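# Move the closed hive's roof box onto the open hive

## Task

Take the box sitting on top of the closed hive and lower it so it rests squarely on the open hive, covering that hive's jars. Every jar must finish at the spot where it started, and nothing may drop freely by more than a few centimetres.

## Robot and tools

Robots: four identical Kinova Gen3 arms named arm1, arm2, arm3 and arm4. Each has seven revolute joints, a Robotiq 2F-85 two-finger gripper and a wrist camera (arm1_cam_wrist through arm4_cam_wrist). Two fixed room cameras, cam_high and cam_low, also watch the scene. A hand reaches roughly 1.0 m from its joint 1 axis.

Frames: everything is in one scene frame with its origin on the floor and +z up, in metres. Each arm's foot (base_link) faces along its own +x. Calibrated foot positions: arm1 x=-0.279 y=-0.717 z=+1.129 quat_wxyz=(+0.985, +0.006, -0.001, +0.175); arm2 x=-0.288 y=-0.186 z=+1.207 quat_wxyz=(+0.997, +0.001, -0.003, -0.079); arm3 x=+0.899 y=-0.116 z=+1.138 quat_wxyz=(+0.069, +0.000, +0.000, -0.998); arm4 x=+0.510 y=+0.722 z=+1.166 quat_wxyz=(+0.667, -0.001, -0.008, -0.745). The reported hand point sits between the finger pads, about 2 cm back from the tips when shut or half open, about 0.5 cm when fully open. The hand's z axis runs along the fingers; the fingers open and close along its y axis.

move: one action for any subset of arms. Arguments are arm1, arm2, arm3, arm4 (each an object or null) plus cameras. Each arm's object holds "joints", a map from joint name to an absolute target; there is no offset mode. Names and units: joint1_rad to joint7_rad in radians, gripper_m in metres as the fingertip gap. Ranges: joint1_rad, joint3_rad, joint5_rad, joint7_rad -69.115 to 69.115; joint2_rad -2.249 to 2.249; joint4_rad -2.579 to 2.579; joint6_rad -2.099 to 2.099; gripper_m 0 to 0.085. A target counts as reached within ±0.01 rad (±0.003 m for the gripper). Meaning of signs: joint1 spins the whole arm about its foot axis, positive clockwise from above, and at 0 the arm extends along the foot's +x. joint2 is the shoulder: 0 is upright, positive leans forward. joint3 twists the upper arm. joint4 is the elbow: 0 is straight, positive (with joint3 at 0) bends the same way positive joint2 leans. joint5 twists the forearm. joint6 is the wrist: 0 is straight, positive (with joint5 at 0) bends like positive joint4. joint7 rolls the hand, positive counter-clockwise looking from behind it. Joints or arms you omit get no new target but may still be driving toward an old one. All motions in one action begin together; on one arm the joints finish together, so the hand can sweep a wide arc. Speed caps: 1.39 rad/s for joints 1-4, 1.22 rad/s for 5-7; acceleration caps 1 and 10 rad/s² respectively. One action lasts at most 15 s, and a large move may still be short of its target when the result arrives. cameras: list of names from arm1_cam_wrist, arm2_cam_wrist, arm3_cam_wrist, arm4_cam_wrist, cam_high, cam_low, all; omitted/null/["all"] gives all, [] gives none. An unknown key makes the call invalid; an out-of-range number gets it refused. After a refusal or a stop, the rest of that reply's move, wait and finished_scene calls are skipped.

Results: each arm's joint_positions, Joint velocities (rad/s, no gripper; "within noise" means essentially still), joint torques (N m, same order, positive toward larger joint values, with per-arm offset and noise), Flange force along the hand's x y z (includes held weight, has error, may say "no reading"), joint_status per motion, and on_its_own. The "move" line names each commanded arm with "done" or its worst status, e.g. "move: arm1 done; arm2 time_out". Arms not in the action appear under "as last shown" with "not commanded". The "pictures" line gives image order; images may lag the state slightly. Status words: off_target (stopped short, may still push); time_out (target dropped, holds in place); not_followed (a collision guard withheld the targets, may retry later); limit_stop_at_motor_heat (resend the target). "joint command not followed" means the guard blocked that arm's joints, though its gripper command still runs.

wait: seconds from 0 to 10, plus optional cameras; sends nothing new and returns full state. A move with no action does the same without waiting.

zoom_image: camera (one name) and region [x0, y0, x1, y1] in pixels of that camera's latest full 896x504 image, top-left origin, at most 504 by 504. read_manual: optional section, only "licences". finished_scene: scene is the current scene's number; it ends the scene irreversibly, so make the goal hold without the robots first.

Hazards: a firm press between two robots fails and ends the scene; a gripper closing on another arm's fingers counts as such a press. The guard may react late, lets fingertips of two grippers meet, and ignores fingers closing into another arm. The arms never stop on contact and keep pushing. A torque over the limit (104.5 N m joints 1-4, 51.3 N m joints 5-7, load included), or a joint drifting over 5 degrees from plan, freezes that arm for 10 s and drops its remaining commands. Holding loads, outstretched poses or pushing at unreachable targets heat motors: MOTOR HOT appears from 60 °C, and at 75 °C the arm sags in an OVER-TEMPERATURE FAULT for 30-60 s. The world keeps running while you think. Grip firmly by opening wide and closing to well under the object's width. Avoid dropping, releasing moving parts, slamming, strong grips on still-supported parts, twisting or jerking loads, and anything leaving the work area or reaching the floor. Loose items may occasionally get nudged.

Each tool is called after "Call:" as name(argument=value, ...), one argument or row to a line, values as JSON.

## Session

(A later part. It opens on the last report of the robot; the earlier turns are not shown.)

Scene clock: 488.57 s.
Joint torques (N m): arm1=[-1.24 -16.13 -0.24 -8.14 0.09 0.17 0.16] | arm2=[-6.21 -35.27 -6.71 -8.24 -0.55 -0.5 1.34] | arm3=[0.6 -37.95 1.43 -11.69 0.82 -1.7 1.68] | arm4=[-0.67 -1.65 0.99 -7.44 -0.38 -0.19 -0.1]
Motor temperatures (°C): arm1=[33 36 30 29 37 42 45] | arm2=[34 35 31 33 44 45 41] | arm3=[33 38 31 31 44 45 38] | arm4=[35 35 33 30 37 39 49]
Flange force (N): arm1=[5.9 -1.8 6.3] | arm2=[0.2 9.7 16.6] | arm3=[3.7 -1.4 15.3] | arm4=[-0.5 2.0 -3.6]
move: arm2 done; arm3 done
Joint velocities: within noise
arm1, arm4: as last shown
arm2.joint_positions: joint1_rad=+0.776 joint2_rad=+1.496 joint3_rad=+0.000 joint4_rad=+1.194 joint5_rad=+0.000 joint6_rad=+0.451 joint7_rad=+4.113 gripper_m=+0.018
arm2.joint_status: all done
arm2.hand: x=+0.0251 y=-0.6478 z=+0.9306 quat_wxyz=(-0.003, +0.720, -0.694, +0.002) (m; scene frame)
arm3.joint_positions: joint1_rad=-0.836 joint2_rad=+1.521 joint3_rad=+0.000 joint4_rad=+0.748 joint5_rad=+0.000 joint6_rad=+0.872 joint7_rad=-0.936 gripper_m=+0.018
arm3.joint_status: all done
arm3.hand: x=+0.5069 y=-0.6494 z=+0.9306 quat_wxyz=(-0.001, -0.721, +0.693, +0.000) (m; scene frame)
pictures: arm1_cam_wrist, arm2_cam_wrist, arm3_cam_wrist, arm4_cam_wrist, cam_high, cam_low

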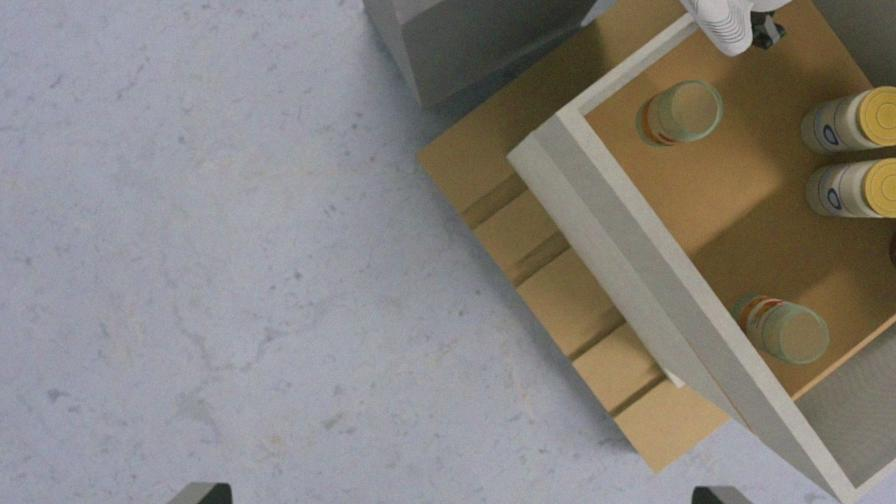

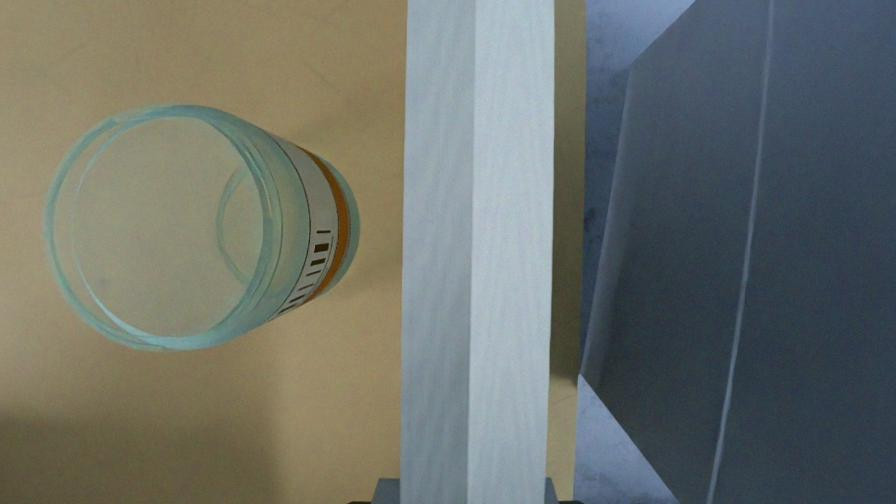

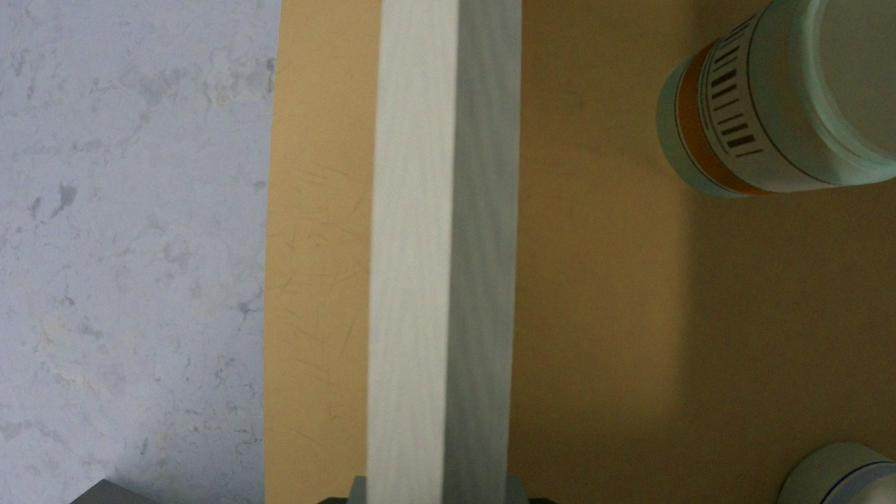

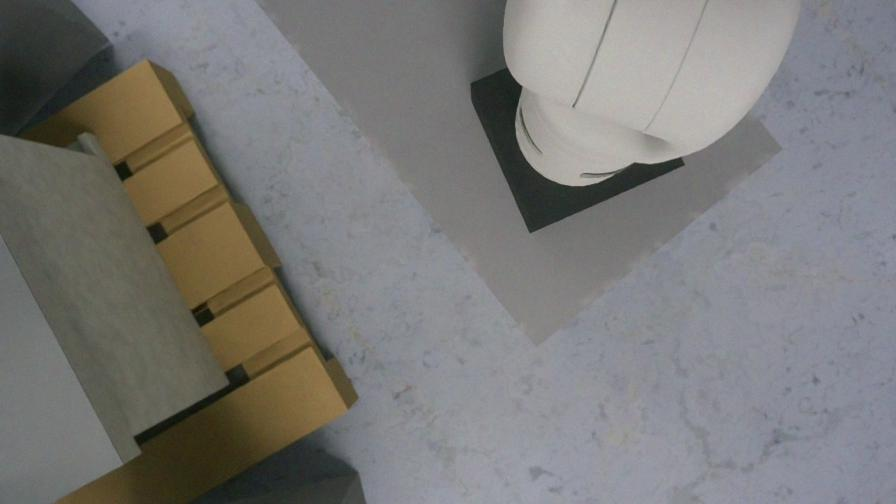

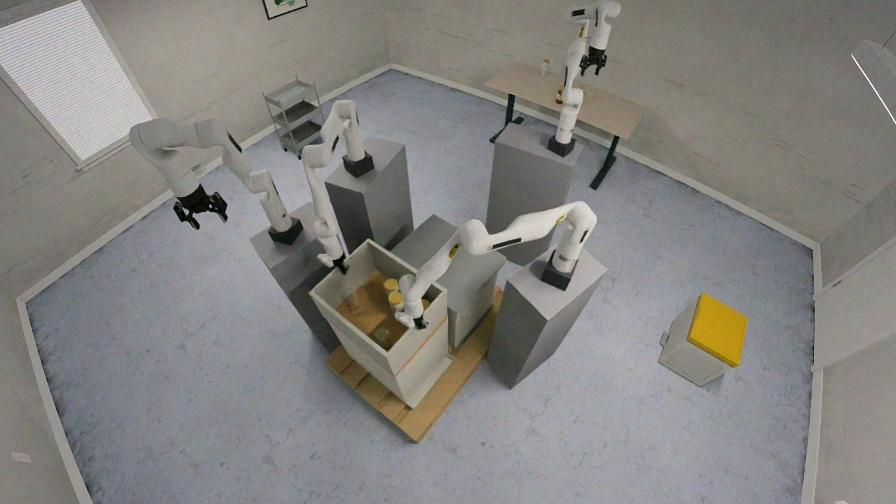

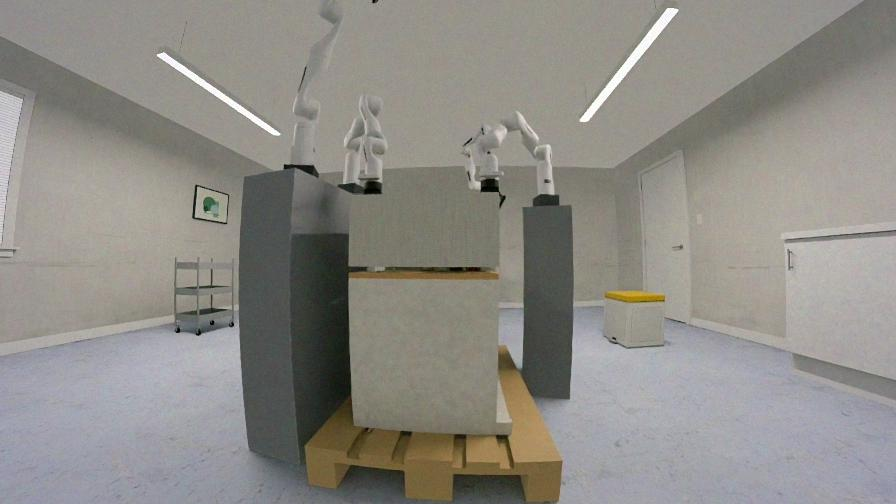

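Call:
move(
  arm2={"joints":{"joint2_rad":1.5307,"joint4_rad":1.1629,"joint6_rad":0.4480}},
  arm3={"joints":{"joint2_rad":1.5558,"joint4_rad":0.7161,"joint6_rad":0.8697}},
  cameras=["cam_low","arm1_cam_wrist"],
)

Call:
zoom_image(
  camera="cam_low",
  region=[300, 200, 560, 330],
)

Call:
zoom_image(
  camera="arm1_cam_wrist",
  region=[480, 80, 640, 180],
)

Call:
zoom_image(
  camera="arm1_cam_wrist",
  region=[680, 380, 840, 480],
)

Scene clock: 502.60 s.
Joint torques (N m): arm1=[-1.18 -16.14 -0.28 -8.17 0.04 0.17 0.13] | arm2=[-6.15 -35.35 -6.58 -8.25 -0.54 -0.56 1.32] | arm3=[0.68 -37.91 1.45 -11.74 0.83 -1.75 1.54] | arm4=[-0.76 -1.51 1.02 -7.42 -0.4 -0.17 -0.12]
Motor temperatures (°C): arm1=[33 36 30 29 37 42 45] | arm2=[34 35 31 33 44 45 41] | arm3=[33 39 31 31 44 45 38] | arm4=[35 35 33 30 37 39 49]
Flange force (N): arm1=[6.1 -1.7 6.5] | arm2=[0.1 9.7 16.5] | arm3=[3.4 -1.5 15.0] | arm4=[-0.3 2.1 -3.6]
move: arm2 done; arm3 done
Joint velocities: within noise
arm1: as last shown
arm2.joint_positions: joint1_rad=+0.776 joint2_rad=+1.531 joint3_rad=+0.000 joint4_rad=+1.163 joint5_rad=+0.000 joint6_rad=+0.448 joint7_rad=+4.113 gripper_m=+0.018
arm2.joint_status: all done
arm2.hand: x=+0.0251 y=-0.6477 z=+0.9156 quat_wxyz=(-0.003, +0.720, -0.694, +0.002) (m; scene frame)
arm3.joint_positions: joint1_rad=-0.835 joint2_rad=+1.556 joint3_rad=+0.000 joint4_rad=+0.716 joint5_rad=+0.000 joint6_rad=+0.870 joint7_rad=-0.936 gripper_m=+0.018
arm3.joint_status: all done
arm3.hand: x=+0.5068 y=-0.6493 z=+0.9155 quat_wxyz=(-0.001, -0.720, +0.693, +0.000) (m; scene frame)
arm4.joint_positions: joint1_rad=-0.828 joint2_rad=-0.298 joint3_rad=-0.033 joint4_rad=+1.506 joint5_rad=+0.015 joint6_rad=+1.934 joint7_rad=+1.887 gripper_m=+0.085
arm4.joint_status: not commanded
arm4.hand: x=+0.6012 y=+0.5842 z=+1.6564 quat_wxyz=(+0.001, -0.253, -0.967, +0.015) (m; scene frame)
pictures: arm1_cam_wrist, cam_low

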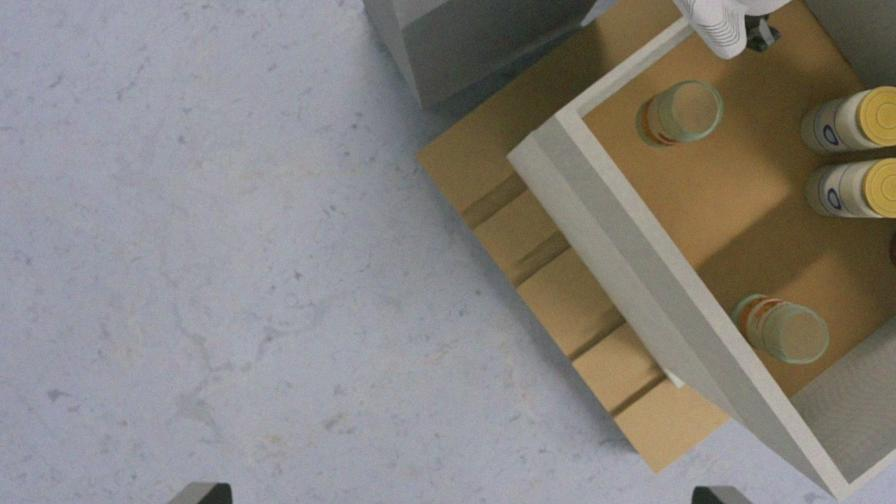

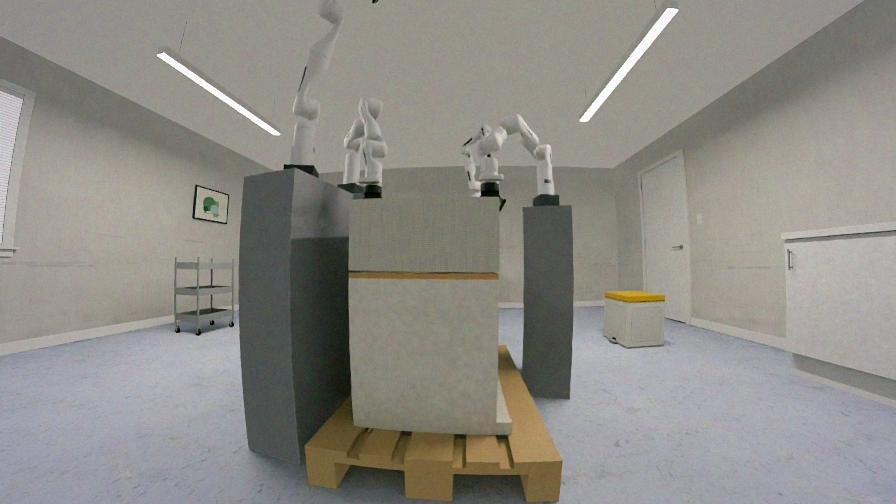

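Scaled by 1.938 from the camera's 896x504 image, which has a finer 1280x720 frame.

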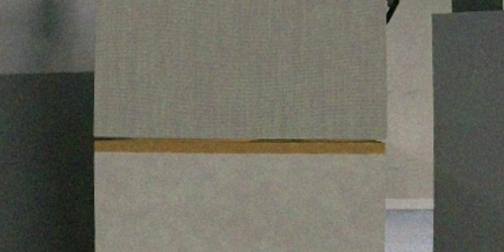

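Scaled by 3.150 from the camera's 896x504 image, which has a finer 1280x720 frame.

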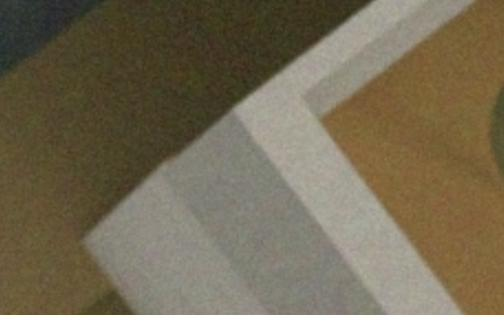

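Scaled by 3.150 from the camera's 896x504 image, which has a finer 1280x720 frame.

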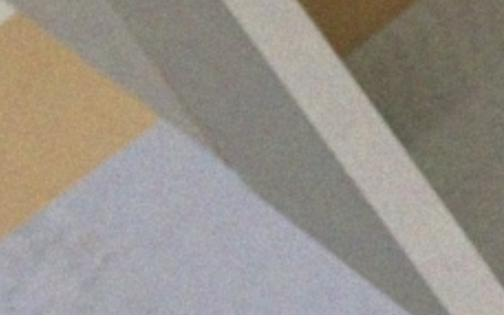

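Call:
move(
  arm2={"joints":{"joint2_rad":1.5389,"joint4_rad":1.155,"joint6_rad":0.4477}},
  arm3={"joints":{"joint2_rad":1.564,"joint4_rad":0.708,"joint6_rad":0.8696}},
  cameras=["cam_low"],
)

Call:
zoom_image(
  camera="cam_low",
  region=[300, 200, 560, 330],
)

Scene clock: 508.03 s.
Joint torques (N m): arm1=[-1.15 -16.11 -0.26 -8.13 0.01 0.12 0.14] | arm2=[-6.51 -35.43 -6.83 -8.43 -0.57 -0.61 1.35] | arm3=[0.96 -38.28 1.74 -12.06 0.96 -1.87 1.65] | arm4=[-0.67 -1.49 0.98 -7.37 -0.34 -0.2 -0.11]
Motor temperatures (°C): arm1=[33 36 30 29 37 42 45] | arm2=[34 36 31 33 44 45 41] | arm3=[33 39 31 31 44 45 38] | arm4=[35 35 33 30 37 39 49]
Flange force (N): arm1=[5.8 -1.7 6.0] | arm2=[0.0 10.5 16.2] | arm3=[3.0 -2.6 15.2] | arm4=[-0.3 2.1 -3.8]
move: arm2 done; arm3 done
Joint velocities: within noise
arm1, arm4: as last shown
arm2.joint_positions: joint1_rad=+0.776 joint2_rad=+1.539 joint3_rad=+0.000 joint4_rad=+1.155 joint5_rad=+0.000 joint6_rad=+0.448 joint7_rad=+4.113 gripper_m=+0.018
arm2.joint_status: all done
arm2.hand: x=+0.0251 y=-0.6477 z=+0.9121 quat_wxyz=(-0.003, +0.720, -0.694, +0.002) (m; scene frame)
arm3.joint_positions: joint1_rad=-0.836 joint2_rad=+1.564 joint3_rad=+0.000 joint4_rad=+0.708 joint5_rad=+0.000 joint6_rad=+0.870 joint7_rad=-0.936 gripper_m=+0.018
arm3.joint_status: all done
arm3.hand: x=+0.5068 y=-0.6494 z=+0.9120 quat_wxyz=(-0.001, -0.721, +0.693, +0.000) (m; scene frame)
pictures: cam_low

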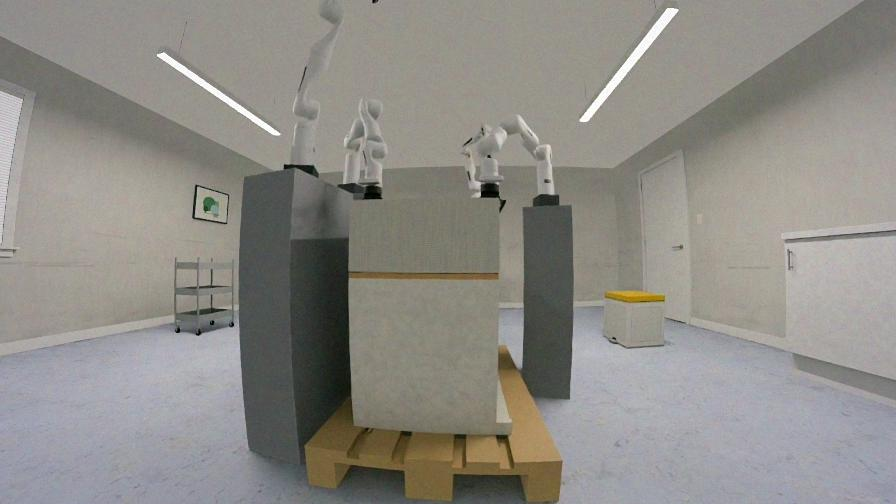

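Scaled by 1.938 from the camera's 896x504 image, which has a finer 1280x720 frame.

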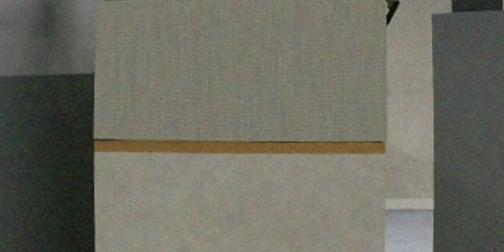

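Finer steps of 2 mm.

Call:
move(
  arm2={"joints":{"joint2_rad":1.5436,"joint4_rad":1.1504,"joint6_rad":0.4476}},
  arm3={"joints":{"joint2_rad":1.5687,"joint4_rad":0.7034,"joint6_rad":0.8695}},
  cameras=[],
)

Call:
move(
  arm2={"joints":{"joint2_rad":1.5483,"joint4_rad":1.1458,"joint6_rad":0.4475}},
  arm3={"joints":{"joint2_rad":1.5734,"joint4_rad":0.6988,"joint6_rad":0.8694}},
  cameras=["cam_low"],
)

Call:
zoom_image(
  camera="cam_low",
  region=[300, 200, 560, 330],
)

Scene clock: 515.63 s.
Joint torques (N m): arm1=[-1.19 -16.14 -0.29 -8.14 0.07 0.19 0.11] | arm2=[-6.38 -35.49 -6.86 -8.47 -0.62 -0.61 1.3] | arm3=[0.98 -37.34 1.66 -11.57 0.92 -1.8 1.56] | arm4=[-0.71 -1.56 0.99 -7.33 -0.34 -0.13 -0.15]
Motor temperatures (°C): arm1=[33 36 30 29 37 42 45] | arm2=[34 36 31 33 44 45 41] | arm3=[33 39 31 31 44 45 38] | arm4=[35 35 33 30 37 39 49]
Flange force (N): arm1=[5.9 -1.8 6.3] | arm2=[-0.2 10.4 16.2] | arm3=[3.7 -1.9 14.1] | arm4=[-0.5 1.9 -3.8]
move: arm2 done; arm3 done
Joint velocities: within noise
arm1.joint_positions: joint1_rad=+1.000 joint2_rad=+0.455 joint3_rad=+0.000 joint4_rad=+0.548 joint5_rad=+0.000 joint6_rad=+2.090 joint7_rad=+1.571 gripper_m=+0.085
arm1.joint_status: not commanded
arm1.hand: x=+0.0767 y=-1.0240 z=+1.6464 quat_wxyz=(-0.021, -0.318, -0.948, +0.002) (m; scene frame)
arm2.joint_positions: joint1_rad=+0.776 joint2_rad=+1.544 joint3_rad=+0.000 joint4_rad=+1.150 joint5_rad=+0.000 joint6_rad=+0.448 joint7_rad=+4.113 gripper_m=+0.018
arm2.joint_status: all done
arm2.hand: x=+0.0251 y=-0.6478 z=+0.9101 quat_wxyz=(-0.003, +0.720, -0.694, +0.002) (m; scene frame)
arm3.joint_positions: joint1_rad=-0.835 joint2_rad=+1.569 joint3_rad=+0.000 joint4_rad=+0.703 joint5_rad=+0.000 joint6_rad=+0.870 joint7_rad=-0.936 gripper_m=+0.018
arm3.joint_status: all done
arm3.hand: x=+0.5068 y=-0.6494 z=+0.9100 quat_wxyz=(-0.001, -0.720, +0.693, +0.000) (m; scene frame)
arm4: as last shown
pictures: none
No camera images: "cameras" was empty.

Scene clock: 516.07 s.
Joint torques (N m): arm1=[-1.09 -16.13 -0.27 -8.15 0.02 0.12 0.14] | arm2=[-8.84 -34.89 -9.37 -9.05 -1.08 -0.72 1.35] | arm3=[1.21 -26.91 2.38 -9.63 1.61 -3.4 1.63] | arm4=[-0.69 -1.57 0.97 -7.36 -0.4 -0.18 -0.17]
Motor temperatures (°C): arm1=[33 36 30 29 37 42 45] | arm2=[34 36 31 33 44 45 41] | arm3=[33 39 31 31 44 45 38] | arm4=[35 35 33 30 37 39 49]
Flange force (N): arm1=[5.8 -1.5 6.1] | arm2=[-0.4 15.5 13.4] | arm3=[-1.1 -6.3 -6.1] | arm4=[-0.4 1.7 -3.9]
move: arm2 done; arm3 done
Joint velocities: within noise
arm1, arm4: as last shown
arm2.joint_positions: joint1_rad=+0.776 joint2_rad=+1.548 joint3_rad=+0.000 joint4_rad=+1.146 joint5_rad=+0.000 joint6_rad=+0.447 joint7_rad=+4.113 gripper_m=+0.018
arm2.joint_status: all done
arm2.hand: x=+0.0251 y=-0.6478 z=+0.9081 quat_wxyz=(-0.003, +0.720, -0.694, +0.002) (m; scene frame)
arm3.joint_positions: joint1_rad=-0.835 joint2_rad=+1.573 joint3_rad=+0.000 joint4_rad=+0.699 joint5_rad=+0.000 joint6_rad=+0.869 joint7_rad=-0.936 gripper_m=+0.018
arm3.joint_status: all done
arm3.hand: x=+0.5068 y=-0.6494 z=+0.9081 quat_wxyz=(-0.001, -0.720, +0.693, +0.000) (m; scene frame)
pictures: cam_low

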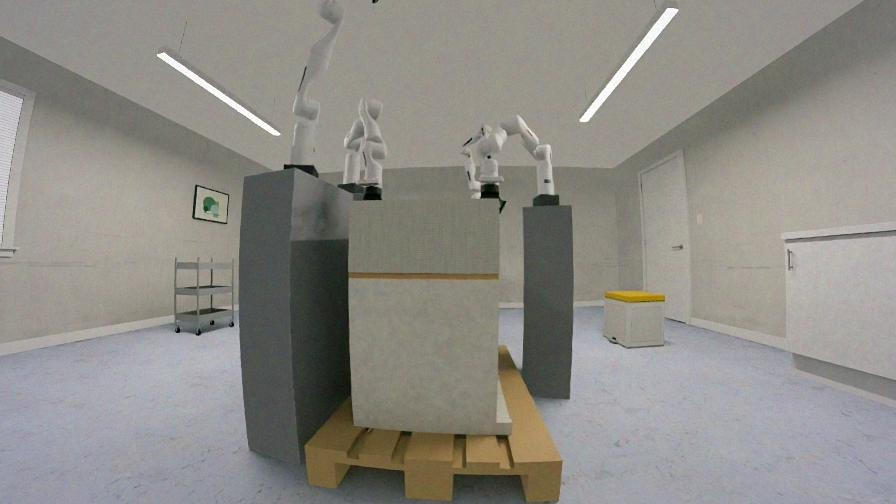

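Scaled by 1.938 from the camera's 896x504 image, which has a finer 1280x720 frame.

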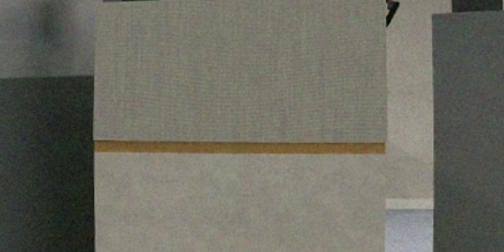

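Call:
move(
  arm2={"joints":{"joint2_rad":1.553,"joint4_rad":1.1412,"joint6_rad":0.4474}},
  cameras=[],
)

Scene clock: 519.20 s.
Joint torques (N m): arm1=[-1.15 -16.09 -0.31 -8.11 0.01 0.15 0.16] | arm2=[-10.28 -23.25 -10.83 -11.54 -1.27 -4.27 1.31] | arm3=[2.68 -26.15 3.65 -9.15 2.25 -3.34 1.63] | arm4=[-0.58 -1.55 0.98 -7.33 -0.34 -0.19 -0.1]
Motor temperatures (°C): arm1=[33 36 30 29 37 42 45] | arm2=[34 36 31 33 44 45 41] | arm3=[33 39 31 31 44 45 38] | arm4=[35 35 33 30 37 39 49]
Flange force (N): arm1=[5.8 -1.6 6.1] | arm2=[-9.3 24.2 -20.0] | arm3=[1.2 -7.3 -6.7] | arm4=[-0.5 2.1 -4.0]
move: arm2 done
Joint velocities: within noise
arm1, arm4: as last shown
arm2.joint_positions: joint1_rad=+0.776 joint2_rad=+1.553 joint3_rad=+0.000 joint4_rad=+1.141 joint5_rad=+0.000 joint6_rad=+0.448 joint7_rad=+4.113 gripper_m=+0.018
arm2.joint_status: all done
arm2.hand: x=+0.0252 y=-0.6478 z=+0.9062 quat_wxyz=(-0.003, +0.720, -0.694, +0.002) (m; scene frame)
arm3.joint_positions: joint1_rad=-0.836 joint2_rad=+1.573 joint3_rad=+0.000 joint4_rad=+0.699 joint5_rad=+0.000 joint6_rad=+0.869 joint7_rad=-0.936 gripper_m=+0.018
arm3.joint_status: not commanded
arm3.hand: x=+0.5069 y=-0.6494 z=+0.9080 quat_wxyz=(-0.001, -0.721, +0.693, +0.000) (m; scene frame)
pictures: none
No camera images: "cameras" was empty.

Call:
move(
  arm2={"joints":{"gripper_m":0.04}},
  arm3={"joints":{"gripper_m":0.04}},
  cameras=["arm1_cam_wrist","arm2_cam_wrist","arm3_cam_wrist","cam_low"],
)

Call:
zoom_image(
  camera="cam_low",
  region=[300, 200, 560, 330],
)

Call:
zoom_image(
  camera="arm1_cam_wrist",
  region=[480, 80, 640, 180],
)

Call:
zoom_image(
  camera="arm1_cam_wrist",
  region=[680, 380, 840, 480],
)

Scene clock: 526.23 s.
Joint torques (N m): arm1=[-1.13 -16.11 -0.25 -8.16 0.03 0.16 0.16] | arm2=[-0.22 -22.65 -0.32 -4.51 -0.03 0.14 0.07] | arm3=[0.34 -26.34 0.45 -5.69 -0.12 -0.25 0.29] | arm4=[-0.72 -1.62 0.99 -7.37 -0.41 -0.15 -0.08]
Motor temperatures (°C): arm1=[33 36 30 29 37 42 45] | arm2=[34 36 31 33 44 45 41] | arm3=[33 39 31 31 44 45 37] | arm4=[35 35 33 30 37 39 49]
Flange force (N): arm1=[6.1 -1.6 6.4] | arm2=[-4.2 2.5 -5.0] | arm3=[7.4 4.7 2.0] | arm4=[-0.6 2.0 -3.8]
move: arm2 done; arm3 done
Joint velocities: within noise
arm1, arm4: as last shown
arm2.joint_positions: joint1_rad=+0.776 joint2_rad=+1.553 joint3_rad=+0.000 joint4_rad=+1.141 joint5_rad=+0.000 joint6_rad=+0.447 joint7_rad=+4.113 gripper_m=+0.040
arm2.joint_status: all done
arm2.hand: x=+0.0252 y=-0.6478 z=+0.9061 quat_wxyz=(-0.003, +0.720, -0.694, +0.002) (m; scene frame)
arm3.joint_positions: joint1_rad=-0.836 joint2_rad=+1.573 joint3_rad=+0.000 joint4_rad=+0.699 joint5_rad=+0.000 joint6_rad=+0.869 joint7_rad=-0.936 gripper_m=+0.040
arm3.joint_status: all done
arm3.hand: x=+0.5069 y=-0.6494 z=+0.9080 quat_wxyz=(-0.001, -0.721, +0.693, +0.000) (m; scene frame)
pictures: arm1_cam_wrist, arm2_cam_wrist, arm3_cam_wrist, cam_low

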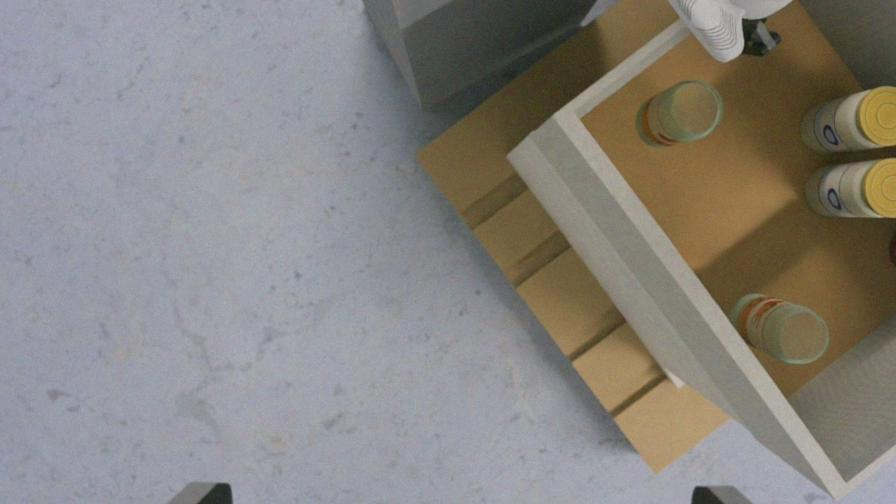

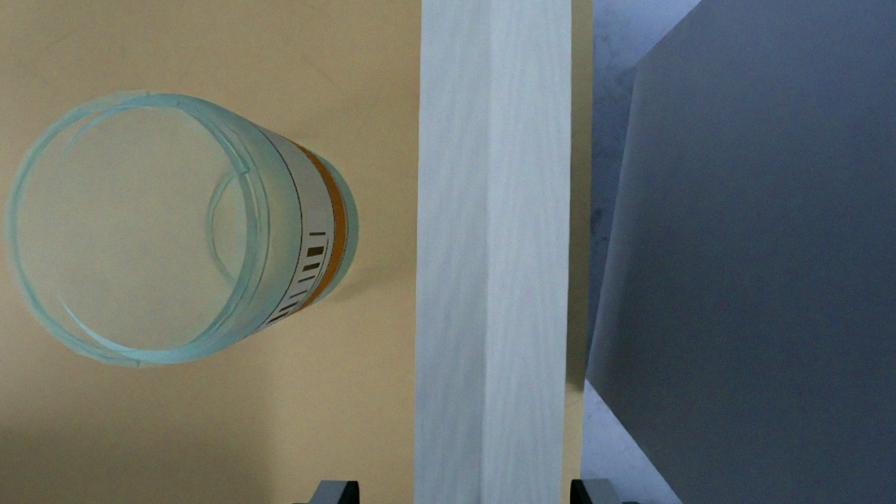

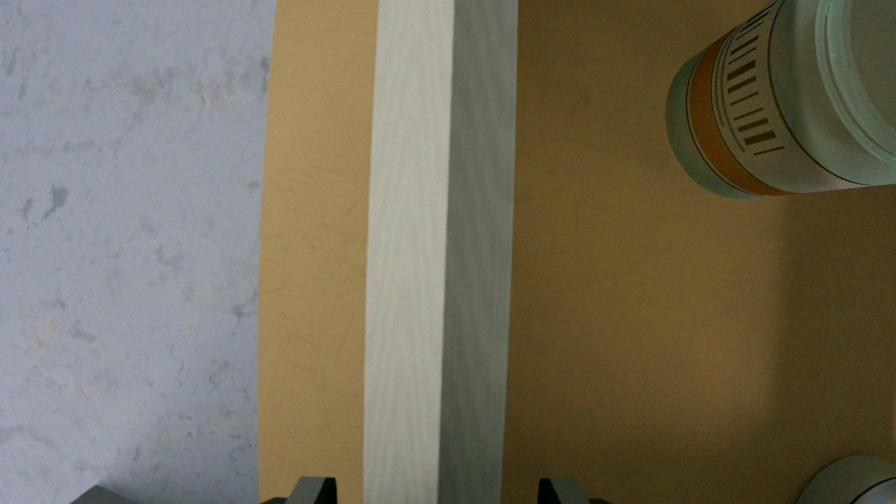

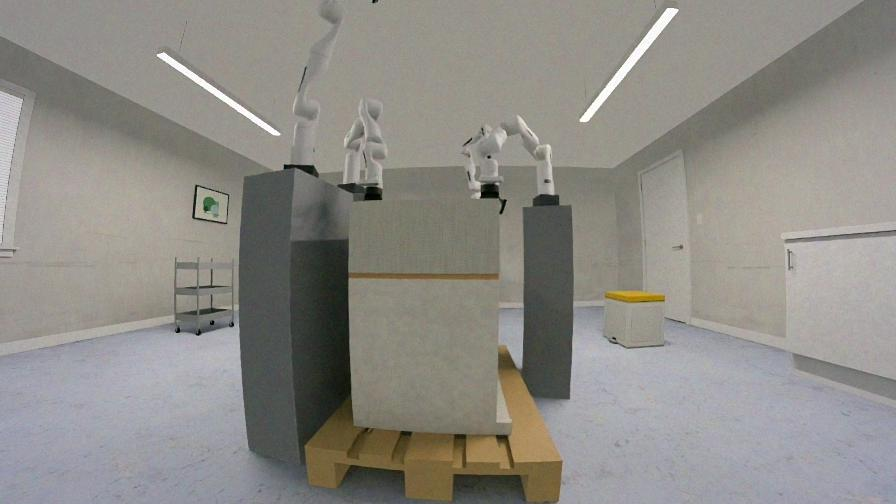

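Scaled by 1.938 from the camera's 896x504 image, which has a finer 1280x720 frame.

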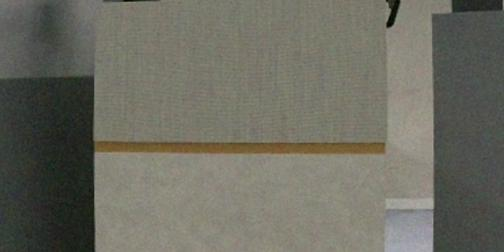

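Scaled by 3.150 from the camera's 896x504 image, which has a finer 1280x720 frame.

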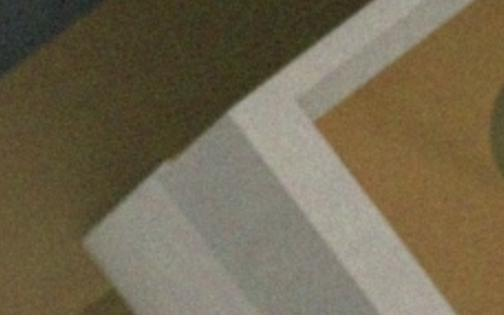

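Scaled by 3.150 from the camera's 896x504 image, which has a finer 1280x720 frame.

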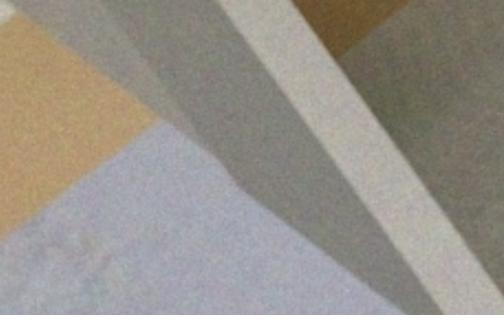

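Call:
move(
  arm2={"joints":{"joint2_rad":1.4617,"joint4_rad":1.2243,"joint6_rad":0.4556}},
  arm3={"joints":{"joint2_rad":1.4884,"joint4_rad":0.7769,"joint6_rad":0.8763}},
  cameras=[],
)

Call:
move(
  arm2={"joints":{"joint2_rad":1.2755,"joint4_rad":1.3538,"joint6_rad":0.5123}},
  arm3={"joints":{"joint2_rad":1.3195,"joint4_rad":0.8849,"joint6_rad":0.9372}},
  cameras=["arm2_cam_wrist","arm3_cam_wrist"],
)

Scene clock: 539.37 s.
Joint torques (N m): arm1=[-1.19 -16.13 -0.35 -8.19 0.06 0.15 0.14] | arm2=[-0.24 -22.6 -0.32 -4.58 -0.02 0.13 0.06] | arm3=[0.35 -26.33 0.51 -5.71 -0.12 -0.28 0.28] | arm4=[-0.67 -1.55 0.99 -7.34 -0.38 -0.2 -0.06]
Motor temperatures (°C): arm1=[33 36 30 29 37 42 45] | arm2=[34 35 31 33 44 45 41] | arm3=[33 39 31 30 44 45 37] | arm4=[35 34 33 30 37 39 49]
Flange force (N): arm1=[6.2 -1.7 6.5] | arm2=[-4.1 2.5 -4.6] | arm3=[7.1 4.5 1.4] | arm4=[-0.5 2.2 -4.0]
move: arm2 done; arm3 done
Joint velocities: within noise
arm1, arm4: as last shown
arm2.joint_positions: joint1_rad=+0.776 joint2_rad=+1.462 joint3_rad=+0.000 joint4_rad=+1.224 joint5_rad=+0.000 joint6_rad=+0.456 joint7_rad=+4.113 gripper_m=+0.040
arm2.joint_status: all done
arm2.hand: x=+0.0249 y=-0.6478 z=+0.9456 quat_wxyz=(-0.003, +0.720, -0.694, +0.002) (m; scene frame)
arm3.joint_positions: joint1_rad=-0.836 joint2_rad=+1.488 joint3_rad=+0.000 joint4_rad=+0.777 joint5_rad=+0.000 joint6_rad=+0.876 joint7_rad=-0.936 gripper_m=+0.040
arm3.joint_status: all done
arm3.hand: x=+0.5069 y=-0.6493 z=+0.9454 quat_wxyz=(-0.001, -0.721, +0.693, +0.000) (m; scene frame)
pictures: none
No camera images: "cameras" was empty.

Scene clock: 540.53 s.
Joint torques (N m): arm1=[-1.12 -16.15 -0.35 -8.14 0.08 0.13 0.16] | arm2=[-0.21 -22.35 -0.33 -5.05 -0.03 0.15 0.06] | arm3=[0.38 -26.05 0.5 -6.01 -0.17 -0.38 0.24] | arm4=[-0.63 -1.54 0.97 -7.38 -0.38 -0.17 -0.09]
Motor temperatures (°C): arm1=[33 36 30 29 37 42 45] | arm2=[34 35 31 33 44 45 41] | arm3=[33 39 31 30 44 45 37] | arm4=[35 34 33 30 37 39 49]
Flange force (N): arm1=[5.7 -1.6 6.0] | arm2=[-4.1 2.5 -3.7] | arm3=[6.8 4.2 0.0] | arm4=[-0.4 2.0 -3.7]
move: arm2 done; arm3 done
Joint velocities: within noise
arm1, arm4: as last shown
arm2.joint_positions: joint1_rad=+0.776 joint2_rad=+1.276 joint3_rad=+0.000 joint4_rad=+1.354 joint5_rad=+0.000 joint6_rad=+0.512 joint7_rad=+4.113 gripper_m=+0.040
arm2.joint_status: all done
arm2.hand: x=+0.0244 y=-0.6479 z=+1.0305 quat_wxyz=(-0.003, +0.720, -0.694, +0.002) (m; scene frame)
arm3.joint_positions: joint1_rad=-0.836 joint2_rad=+1.320 joint3_rad=+0.000 joint4_rad=+0.885 joint5_rad=+0.000 joint6_rad=+0.937 joint7_rad=-0.936 gripper_m=+0.040
arm3.joint_status: all done
arm3.hand: x=+0.5070 y=-0.6492 z=+1.0305 quat_wxyz=(-0.001, -0.721, +0.693, +0.000) (m; scene frame)
pictures: arm2_cam_wrist, arm3_cam_wrist

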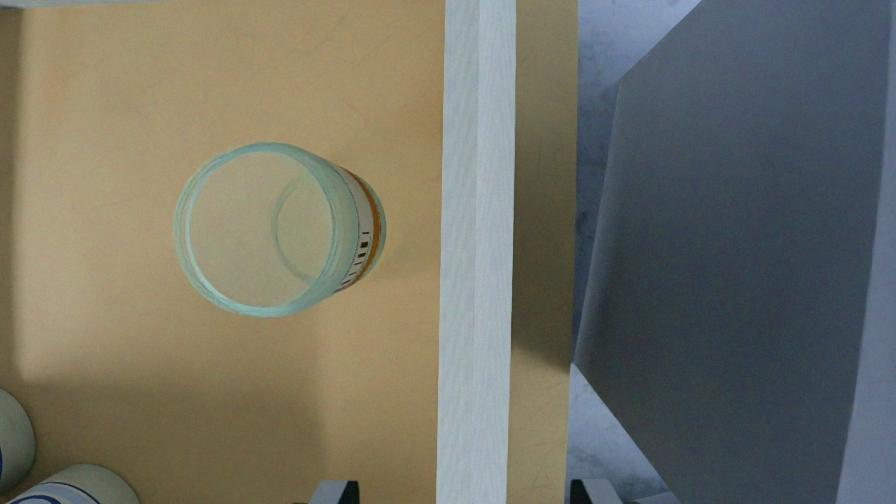

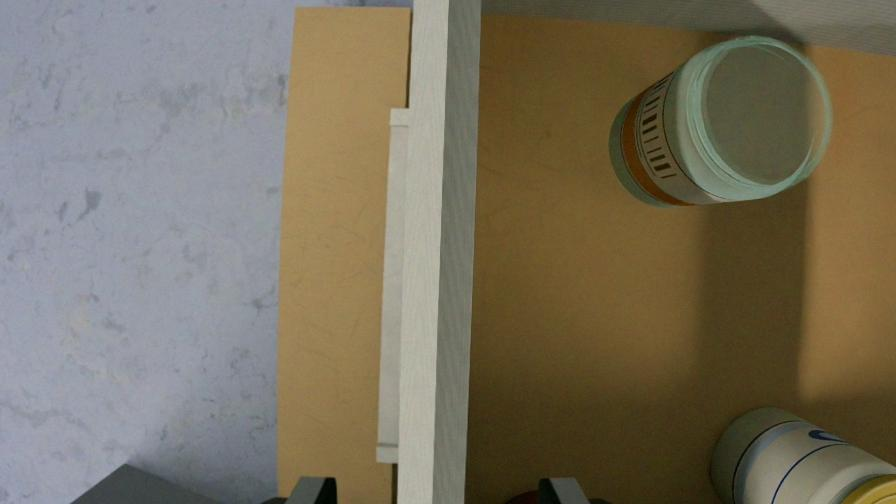

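Call:
finished_scene(
  scene=1,
)

The scene is finished: the task was done.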